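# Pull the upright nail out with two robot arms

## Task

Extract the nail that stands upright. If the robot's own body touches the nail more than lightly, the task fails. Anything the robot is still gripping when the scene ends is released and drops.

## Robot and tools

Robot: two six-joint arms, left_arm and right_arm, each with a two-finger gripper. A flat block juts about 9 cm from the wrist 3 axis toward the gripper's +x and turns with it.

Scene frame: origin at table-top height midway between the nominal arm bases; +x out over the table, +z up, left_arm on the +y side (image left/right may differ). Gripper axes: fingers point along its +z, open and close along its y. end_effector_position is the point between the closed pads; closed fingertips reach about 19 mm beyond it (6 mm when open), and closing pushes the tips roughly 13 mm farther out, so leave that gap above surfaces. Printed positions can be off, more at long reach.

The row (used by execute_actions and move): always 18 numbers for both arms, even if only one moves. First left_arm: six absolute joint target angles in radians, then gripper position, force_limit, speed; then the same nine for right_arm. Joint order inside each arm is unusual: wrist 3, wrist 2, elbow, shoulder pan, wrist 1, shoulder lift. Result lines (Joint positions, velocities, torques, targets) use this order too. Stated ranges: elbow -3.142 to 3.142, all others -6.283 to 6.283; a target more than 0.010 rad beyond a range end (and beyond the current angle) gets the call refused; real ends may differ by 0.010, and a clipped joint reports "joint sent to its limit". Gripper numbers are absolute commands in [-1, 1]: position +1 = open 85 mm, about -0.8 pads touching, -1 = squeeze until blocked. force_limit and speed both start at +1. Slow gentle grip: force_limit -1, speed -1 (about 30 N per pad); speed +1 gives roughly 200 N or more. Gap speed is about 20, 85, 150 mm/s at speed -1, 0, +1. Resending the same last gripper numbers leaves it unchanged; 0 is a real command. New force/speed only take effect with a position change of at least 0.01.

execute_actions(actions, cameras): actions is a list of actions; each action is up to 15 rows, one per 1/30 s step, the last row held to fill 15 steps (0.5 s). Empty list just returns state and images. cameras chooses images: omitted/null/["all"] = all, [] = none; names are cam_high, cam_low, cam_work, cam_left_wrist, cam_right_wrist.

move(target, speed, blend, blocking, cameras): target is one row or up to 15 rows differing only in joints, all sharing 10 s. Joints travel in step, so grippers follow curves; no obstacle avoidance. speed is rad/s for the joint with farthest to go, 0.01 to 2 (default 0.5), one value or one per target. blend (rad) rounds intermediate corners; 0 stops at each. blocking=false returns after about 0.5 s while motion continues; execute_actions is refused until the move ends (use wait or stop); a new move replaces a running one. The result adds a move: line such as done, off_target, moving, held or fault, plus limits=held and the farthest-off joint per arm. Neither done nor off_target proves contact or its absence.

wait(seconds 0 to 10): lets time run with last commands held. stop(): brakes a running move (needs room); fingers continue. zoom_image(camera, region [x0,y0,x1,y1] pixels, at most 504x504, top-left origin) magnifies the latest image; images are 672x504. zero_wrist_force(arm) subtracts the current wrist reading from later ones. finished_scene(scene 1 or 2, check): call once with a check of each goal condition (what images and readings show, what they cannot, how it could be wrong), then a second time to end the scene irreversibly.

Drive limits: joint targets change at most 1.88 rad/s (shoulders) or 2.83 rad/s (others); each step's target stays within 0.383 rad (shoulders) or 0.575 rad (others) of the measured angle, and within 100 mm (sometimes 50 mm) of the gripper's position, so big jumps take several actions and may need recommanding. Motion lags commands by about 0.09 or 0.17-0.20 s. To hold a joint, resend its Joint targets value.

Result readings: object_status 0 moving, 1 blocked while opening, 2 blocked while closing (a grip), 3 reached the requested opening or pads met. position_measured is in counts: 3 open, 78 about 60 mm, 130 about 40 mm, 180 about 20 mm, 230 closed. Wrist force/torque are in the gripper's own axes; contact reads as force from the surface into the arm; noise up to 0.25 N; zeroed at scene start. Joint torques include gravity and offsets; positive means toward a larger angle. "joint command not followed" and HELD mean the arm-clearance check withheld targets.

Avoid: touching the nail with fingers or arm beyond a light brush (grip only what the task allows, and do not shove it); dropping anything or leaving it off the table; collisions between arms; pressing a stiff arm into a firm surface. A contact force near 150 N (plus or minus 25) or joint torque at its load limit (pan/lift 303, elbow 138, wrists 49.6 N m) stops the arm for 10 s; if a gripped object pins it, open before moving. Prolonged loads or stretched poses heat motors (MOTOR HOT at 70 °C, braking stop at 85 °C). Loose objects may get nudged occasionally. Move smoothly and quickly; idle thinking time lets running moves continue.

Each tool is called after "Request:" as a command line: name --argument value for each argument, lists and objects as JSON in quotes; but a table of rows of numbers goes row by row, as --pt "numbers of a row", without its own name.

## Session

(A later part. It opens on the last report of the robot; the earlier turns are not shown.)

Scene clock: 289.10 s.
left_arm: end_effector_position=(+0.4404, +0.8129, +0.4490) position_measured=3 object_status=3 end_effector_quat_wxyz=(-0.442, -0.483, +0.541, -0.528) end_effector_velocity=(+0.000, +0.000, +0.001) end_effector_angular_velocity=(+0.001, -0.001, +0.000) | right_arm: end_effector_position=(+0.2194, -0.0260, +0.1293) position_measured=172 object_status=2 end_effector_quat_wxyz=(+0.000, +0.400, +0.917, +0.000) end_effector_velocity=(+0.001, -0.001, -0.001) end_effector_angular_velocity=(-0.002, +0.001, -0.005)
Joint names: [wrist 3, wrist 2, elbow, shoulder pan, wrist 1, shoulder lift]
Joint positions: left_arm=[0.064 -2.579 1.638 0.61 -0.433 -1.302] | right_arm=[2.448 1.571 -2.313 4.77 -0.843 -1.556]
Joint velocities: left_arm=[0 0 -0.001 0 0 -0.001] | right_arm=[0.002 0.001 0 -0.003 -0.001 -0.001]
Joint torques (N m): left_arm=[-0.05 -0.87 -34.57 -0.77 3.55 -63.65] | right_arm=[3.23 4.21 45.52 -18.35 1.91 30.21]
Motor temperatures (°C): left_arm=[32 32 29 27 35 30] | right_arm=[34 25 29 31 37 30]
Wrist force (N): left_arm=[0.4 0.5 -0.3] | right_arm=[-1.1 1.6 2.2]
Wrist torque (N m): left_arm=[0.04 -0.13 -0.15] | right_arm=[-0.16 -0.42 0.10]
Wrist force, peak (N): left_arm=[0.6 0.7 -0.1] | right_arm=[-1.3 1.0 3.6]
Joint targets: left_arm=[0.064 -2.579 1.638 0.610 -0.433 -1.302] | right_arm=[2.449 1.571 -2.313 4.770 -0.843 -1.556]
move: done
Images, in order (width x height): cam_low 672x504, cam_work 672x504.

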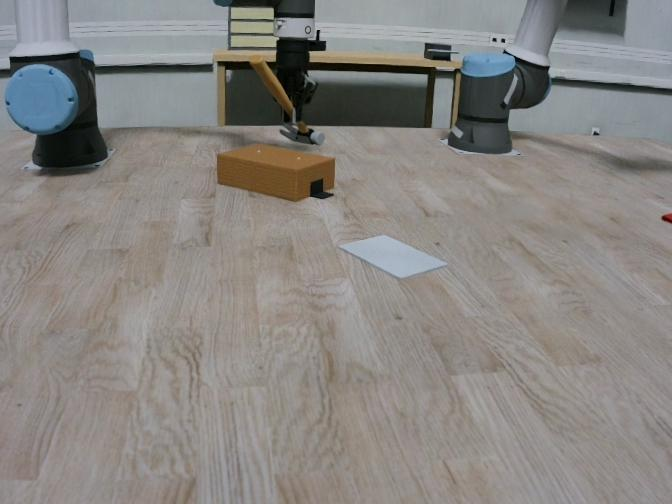

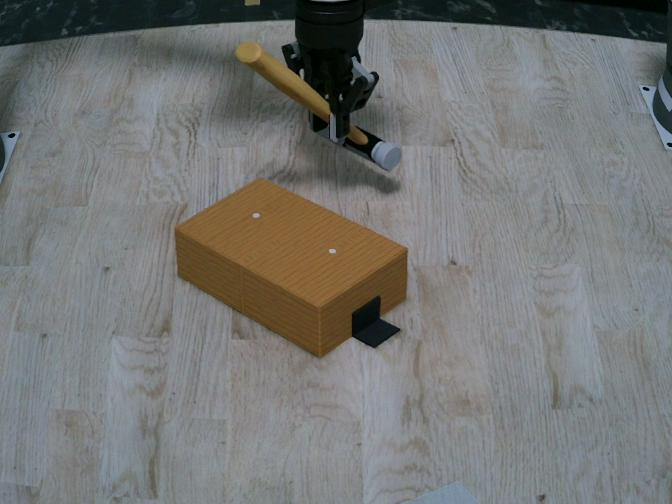

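Request:
move --pt "0.064 -2.579 1.638 0.610 -0.433 -1.302 1 1 1 2.4485 1.5708 -2.3602 4.7698 -0.6950 -1.6572 -1 1 1" --speed 0.1 --cameras '["cam_work","cam_low","cam_right_wrist"]'

Request:
zoom_image --camera "cam_low" --region '[200, 40, 380, 190]'

Request:
zoom_image --camera "cam_work" --region '[160, 0, 460, 270]'

Scene clock: 291.43 s.
left_arm: end_effector_position=(+0.4404, +0.8129, +0.4490) position_measured=3 object_status=3 end_effector_quat_wxyz=(-0.442, -0.483, +0.541, -0.528) end_effector_velocity=(+0.000, +0.000, +0.000) end_effector_angular_velocity=(+0.000, +0.000, +0.000) | right_arm: end_effector_position=(+0.2193, -0.0252, +0.0683) position_measured=172 object_status=2 end_effector_quat_wxyz=(+0.000, +0.400, +0.917, +0.000) end_effector_velocity=(+0.000, +0.000, -0.001) end_effector_angular_velocity=(-0.001, +0.000, +0.001)
Joint names: [wrist 3, wrist 2, elbow, shoulder pan, wrist 1, shoulder lift]
Joint positions: left_arm=[0.064 -2.579 1.638 0.61 -0.433 -1.302] | right_arm=[2.449 1.571 -2.36 4.77 -0.695 -1.657]
Joint velocities: left_arm=[0 0 0 0 0 -0.001] | right_arm=[0 0 -0.001 0 0.001 -0.002]
Joint torques (N m): left_arm=[-0.27 0.04 -35.18 0.91 3.75 -66.88] | right_arm=[2.94 3.54 24.41 -10.13 8.82 28.56]
Motor temperatures (°C): left_arm=[32 32 29 27 35 30] | right_arm=[34 25 29 31 37 30]
Wrist force (N): left_arm=[0.3 0.3 -0.2] | right_arm=[-4.7 1.2 -8.7]
Wrist torque (N m): left_arm=[0.01 -0.11 -0.15] | right_arm=[-0.15 0.06 0.13]
Wrist force, peak (N): left_arm=[0.3 0.7 -0.3] | right_arm=[-5.4 2.0 -11.1]
Joint targets: left_arm=[0.064 -2.579 1.638 0.610 -0.433 -1.302] | right_arm=[2.449 1.571 -2.360 4.770 -0.695 -1.657]
move: done
Images, in order (width x height): cam_low 672x504, cam_work 672x504, cam_right_wrist 672x504.

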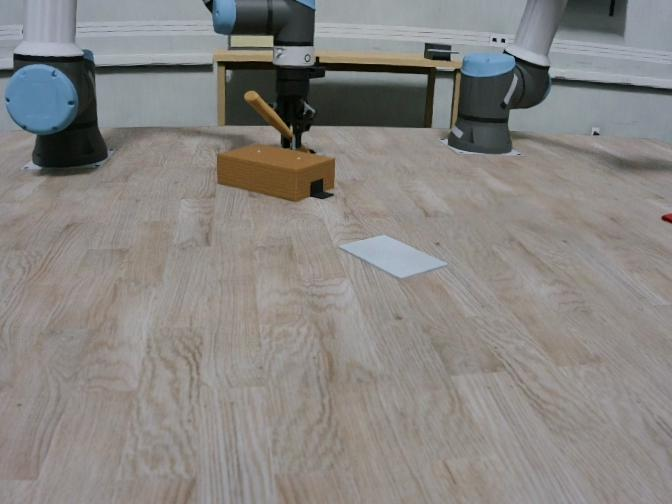

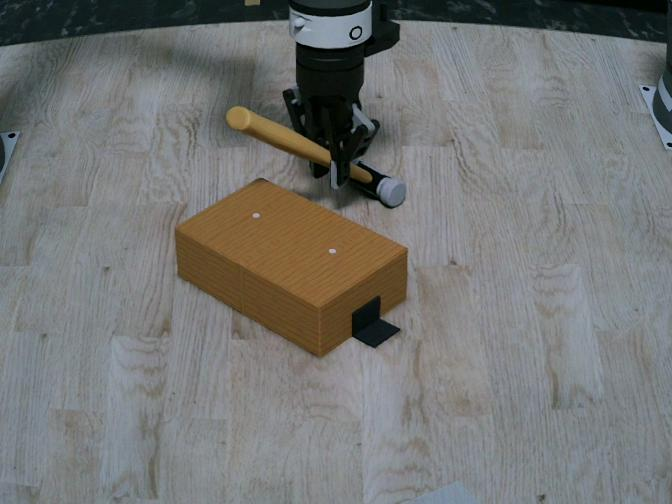

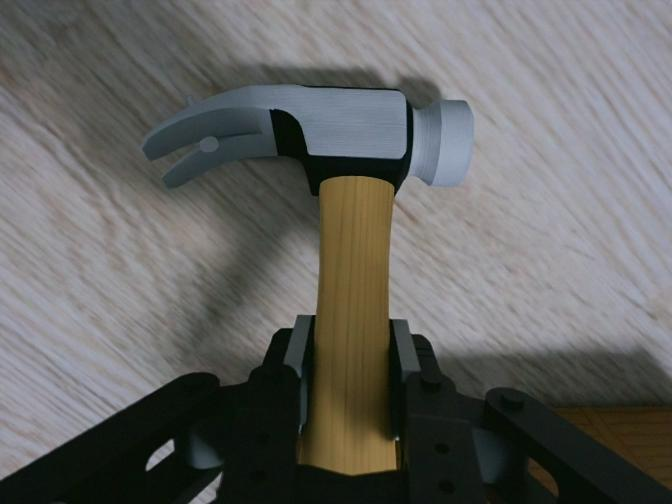

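Scaled by 2.800 from the camera's 672x504 image, which has a finer 960x720 frame.

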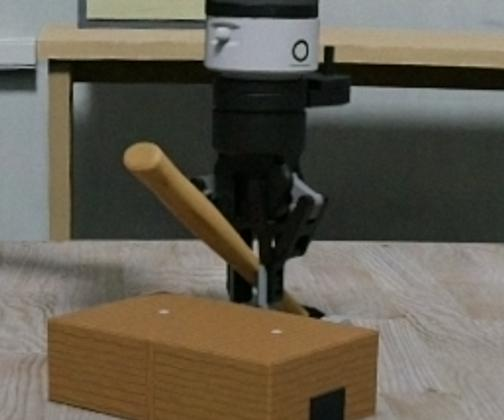

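Scaled by 1.680 from the camera's 672x504 image, which has a finer 960x720 frame.

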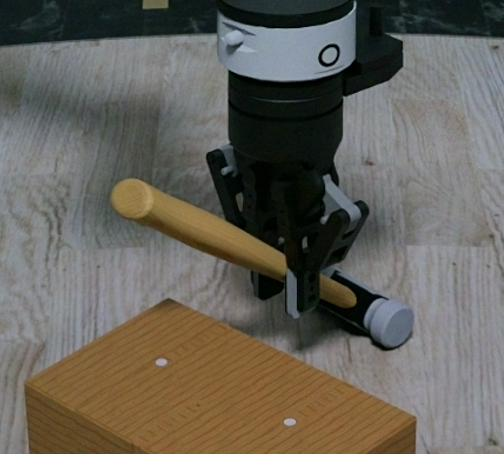

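Request:
move --target '[0.064,-2.579,1.638,0.610,-0.433,-1.302,1,1,1,2.4485,1.5708,-2.3676,4.7698,-0.6717,-1.6732,-1,1,1]' --speed 0.06 --cameras '[]'

Request:
move --target '[0.064,-2.579,1.638,0.610,-0.433,-1.302,1,1,1,2.4485,1.5708,-2.3676,4.7698,-0.6717,-1.6732,0.15,-1,-1]' --cameras '["cam_work"]'

Request:
move --target '[0.064,-2.579,1.638,0.610,-0.433,-1.302,1,1,1,2.4485,1.5708,-2.3676,4.7698,-0.6717,-1.6732,0.8,-1,-1]' --cameras '["cam_work","cam_right_wrist"]'

Scene clock: 292.63 s.
left_arm: end_effector_position=(+0.4404, +0.8129, +0.4490) position_measured=3 object_status=3 end_effector_quat_wxyz=(-0.442, -0.483, +0.541, -0.528) end_effector_velocity=(+0.000, +0.000, +0.000) end_effector_angular_velocity=(+0.000, -0.001, +0.000) | right_arm: end_effector_position=(+0.2194, -0.0259, +0.0589) position_measured=172 object_status=2 end_effector_quat_wxyz=(+0.000, +0.400, +0.917, +0.000) end_effector_velocity=(+0.000, +0.000, -0.001) end_effector_angular_velocity=(+0.000, +0.000, +0.000)
Joint names: [wrist 3, wrist 2, elbow, shoulder pan, wrist 1, shoulder lift]
Joint positions: left_arm=[0.064 -2.579 1.638 0.61 -0.433 -1.302] | right_arm=[2.449 1.571 -2.368 4.77 -0.672 -1.673]
Joint velocities: left_arm=[0 0 -0.001 0 0 0] | right_arm=[0 0 0 0 0.002 -0.003]
Joint torques (N m): left_arm=[-0.18 -0.46 -35.06 -0.84 2.91 -68.11] | right_arm=[2.63 2.74 24.18 0.57 8.88 31.13]
Motor temperatures (°C): left_arm=[32 32 29 27 35 30] | right_arm=[34 25 29 31 37 30]
Wrist force (N): left_arm=[0.3 0.7 -0.3] | right_arm=[-4.6 1.4 -7.0]
Wrist torque (N m): left_arm=[0.07 -0.12 -0.15] | right_arm=[-0.11 0.09 0.14]
Wrist force, peak (N): left_arm=[0.3 0.7 -0.3] | right_arm=[-6.4 1.1 -10.4]
Joint targets: left_arm=[0.064 -2.579 1.638 0.610 -0.433 -1.302] | right_arm=[2.449 1.571 -2.368 4.770 -0.672 -1.673]
move: done
No camera images: "cameras" was empty.

Scene clock: 294.10 s.
left_arm: end_effector_position=(+0.4404, +0.8129, +0.4490) position_measured=3 object_status=3 end_effector_quat_wxyz=(-0.442, -0.483, +0.541, -0.528) end_effector_velocity=(+0.000, +0.000, +0.000) end_effector_angular_velocity=(+0.000, +0.001, +0.000) | right_arm: end_effector_position=(+0.2194, -0.0259, +0.0588) position_measured=110 object_status=0 end_effector_quat_wxyz=(+0.000, +0.400, +0.917, +0.000) end_effector_velocity=(+0.000, +0.000, +0.001) end_effector_angular_velocity=(+0.001, +0.000, -0.002)
Joint names: [wrist 3, wrist 2, elbow, shoulder pan, wrist 1, shoulder lift]
Joint positions: left_arm=[0.064 -2.579 1.638 0.61 -0.433 -1.302] | right_arm=[2.449 1.571 -2.368 4.77 -0.672 -1.673]
Joint velocities: left_arm=[0 0 0.001 0 0 0] | right_arm=[0.001 0 0 -0.001 0 0.002]
Joint torques (N m): left_arm=[-0.46 -0.54 -36.09 -0.84 3.38 -65.16] | right_arm=[2.72 1.6 29.68 13.19 6.6 42.97]
Motor temperatures (°C): left_arm=[32 32 29 27 35 30] | right_arm=[34 25 29 31 37 30]
Wrist force (N): left_arm=[0.1 0.2 -0.2] | right_arm=[-0.8 1.1 -2.8]
Wrist torque (N m): left_arm=[-0.02 -0.08 -0.15] | right_arm=[-0.16 -0.20 0.14]
Wrist force, peak (N): left_arm=[0.3 0.5 -0.5] | right_arm=[-4.8 1.2 -7.7]
Joint targets: left_arm=[0.064 -2.579 1.638 0.610 -0.433 -1.302] | right_arm=[2.449 1.571 -2.368 4.770 -0.672 -1.673]
move: done
Images, in order (width x height): cam_work 672x504.

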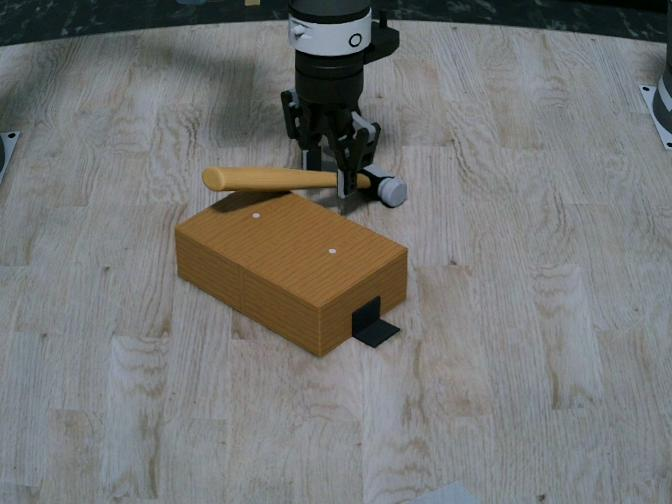

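Scene clock: 295.93 s.
left_arm: end_effector_position=(+0.4404, +0.8129, +0.4490) position_measured=3 object_status=3 end_effector_quat_wxyz=(-0.442, -0.483, +0.541, -0.528) end_effector_velocity=(+0.000, +0.000, +0.001) end_effector_angular_velocity=(+0.001, -0.001, -0.001) | right_arm: end_effector_position=(+0.2194, -0.0259, +0.0588) position_measured=28 object_status=0 end_effector_quat_wxyz=(+0.000, +0.400, +0.917, +0.000) end_effector_velocity=(+0.000, +0.000, +0.001) end_effector_angular_velocity=(+0.000, +0.000, +0.002)
Joint names: [wrist 3, wrist 2, elbow, shoulder pan, wrist 1, shoulder lift]
Joint positions: left_arm=[0.064 -2.579 1.638 0.61 -0.433 -1.302] | right_arm=[2.449 1.571 -2.368 4.77 -0.672 -1.673]
Joint velocities: left_arm=[0 0.001 0 0 0 -0.001] | right_arm=[-0.001 0 0 0.001 -0.001 0.001]
Joint torques (N m): left_arm=[-0.28 -0.21 -35.89 0 3.34 -67.13] | right_arm=[2.57 0.29 36.22 19.8 3.78 58.26]
Motor temperatures (°C): left_arm=[32 32 29 27 35 30] | right_arm=[34 25 29 31 37 30]
Wrist force (N): left_arm=[0.2 0.7 -0.1] | right_arm=[-0.9 1.3 -2.5]
Wrist torque (N m): left_arm=[0.07 -0.09 -0.15] | right_arm=[-0.12 -0.19 0.15]
Wrist force, peak (N): left_arm=[0.5 0.5 -0.2] | right_arm=[-0.7 1.2 -3.2]
Joint targets: left_arm=[0.064 -2.579 1.638 0.610 -0.433 -1.302] | right_arm=[2.449 1.571 -2.368 4.770 -0.672 -1.673]
move: done
Images, in order (width x height): cam_work 672x504, cam_right_wrist 672x504.

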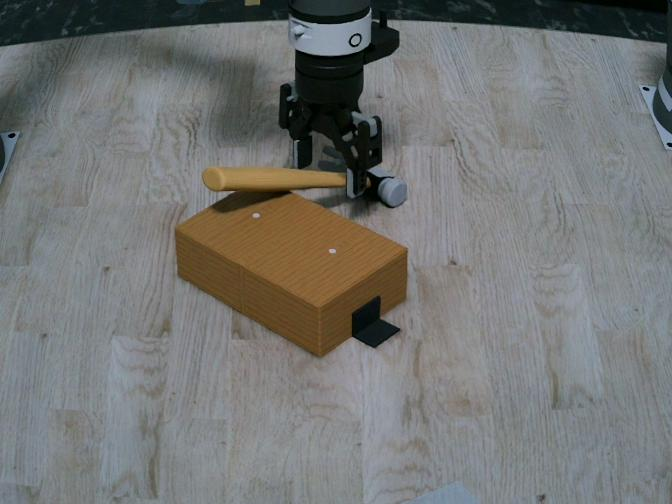

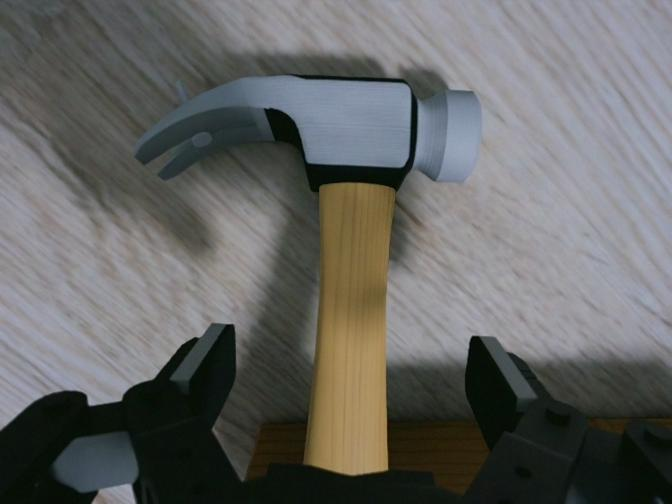

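Released; now raising the arm clear.

Request:
move --target '[0.064,-2.579,1.638,0.610,-0.433,-1.302,1,1,1,2.4485,1.5708,-2.2,4.7698,-1.05,-1.4624,0.8,-1,-1]' --speed 0.3 --cameras '["cam_work","cam_right_wrist"]'

Request:
finished_scene --scene 1 --check "The raised nail is out of its hole: the block top shows an empty hole at its place and only the two flush nails remain. The nail lies in the claw slot of the hammer, which rests with its head on the table and handle on the block. Nothing is held by the robot and nothing fell off the table. Pictures cannot show contact history; only the hammer claw touched the nail."

Scene clock: 297.90 s.
left_arm: end_effector_position=(+0.4404, +0.8129, +0.4490) position_measured=3 object_status=3 end_effector_quat_wxyz=(-0.442, -0.483, +0.541, -0.528) end_effector_velocity=(+0.000, +0.000, +0.000) end_effector_angular_velocity=(+0.000, -0.001, +0.001) | right_arm: end_effector_position=(+0.2187, -0.0146, +0.2214) position_measured=28 object_status=3 end_effector_quat_wxyz=(+0.000, +0.400, +0.917, +0.000) end_effector_velocity=(+0.001, +0.000, +0.002) end_effector_angular_velocity=(+0.002, +0.000, -0.001)
Joint names: [wrist 3, wrist 2, elbow, shoulder pan, wrist 1, shoulder lift]
Joint positions: left_arm=[0.064 -2.579 1.638 0.61 -0.433 -1.302] | right_arm=[2.449 1.571 -2.2 4.77 -1.05 -1.462]
Joint velocities: left_arm=[0 0 0 0.001 0 0] | right_arm=[0 0 0.001 -0.001 -0.002 0.002]
Joint torques (N m): left_arm=[-0.47 0.18 -34.19 -0.15 2.89 -63.17] | right_arm=[2.57 -1.18 48.39 18.44 0.79 52.82]
Motor temperatures (°C): left_arm=[32 32 29 27 35 30] | right_arm=[34 25 29 31 37 30]
Wrist force (N): left_arm=[0.2 0.2 -0.3] | right_arm=[-2.0 1.2 -2.2]
Wrist torque (N m): left_arm=[-0.01 -0.10 -0.15] | right_arm=[-0.22 -0.04 0.11]
Wrist force, peak (N): left_arm=[0.5 0.8 -0.4] | right_arm=[-1.9 1.1 -4.3]
Joint targets: left_arm=[0.064 -2.579 1.638 0.610 -0.433 -1.302] | right_arm=[2.449 1.571 -2.200 4.770 -1.050 -1.462]
move: done
Images, in order (width x height): cam_work 672x504, cam_right_wrist 672x504.

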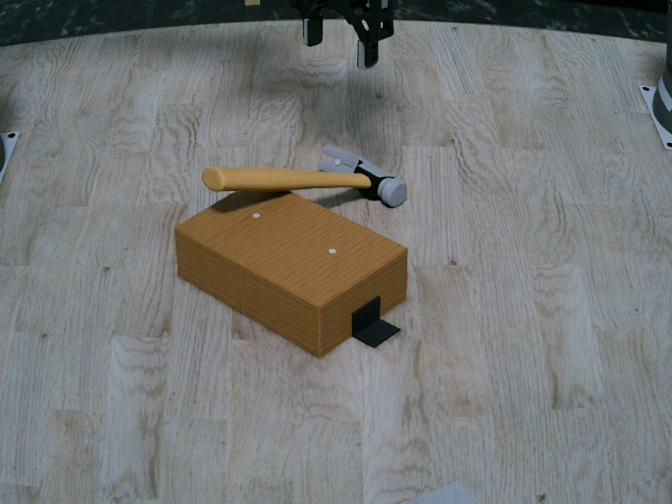

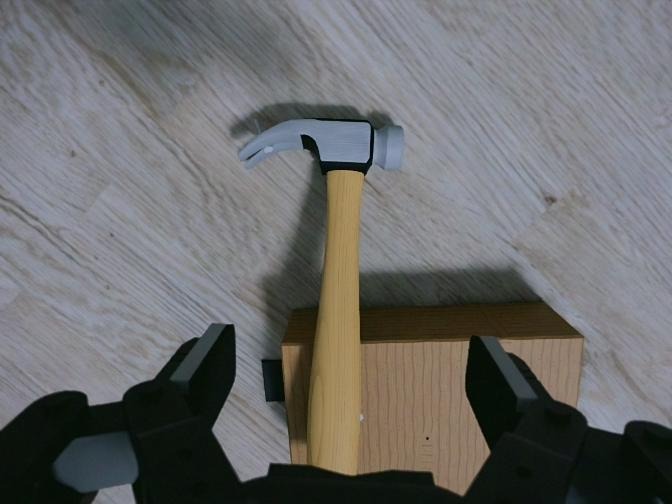

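This call ended nothing. Check each condition that your pictures could not show: look closer or test it, and mend what is not met. Then call finished_scene again.

Request:
finished_scene --scene 1 --check "Wrist view shows the nail in the claw slot, empty hole in the block; all at rest, robot clear, fingers empty."

The scene is finished: the task was done.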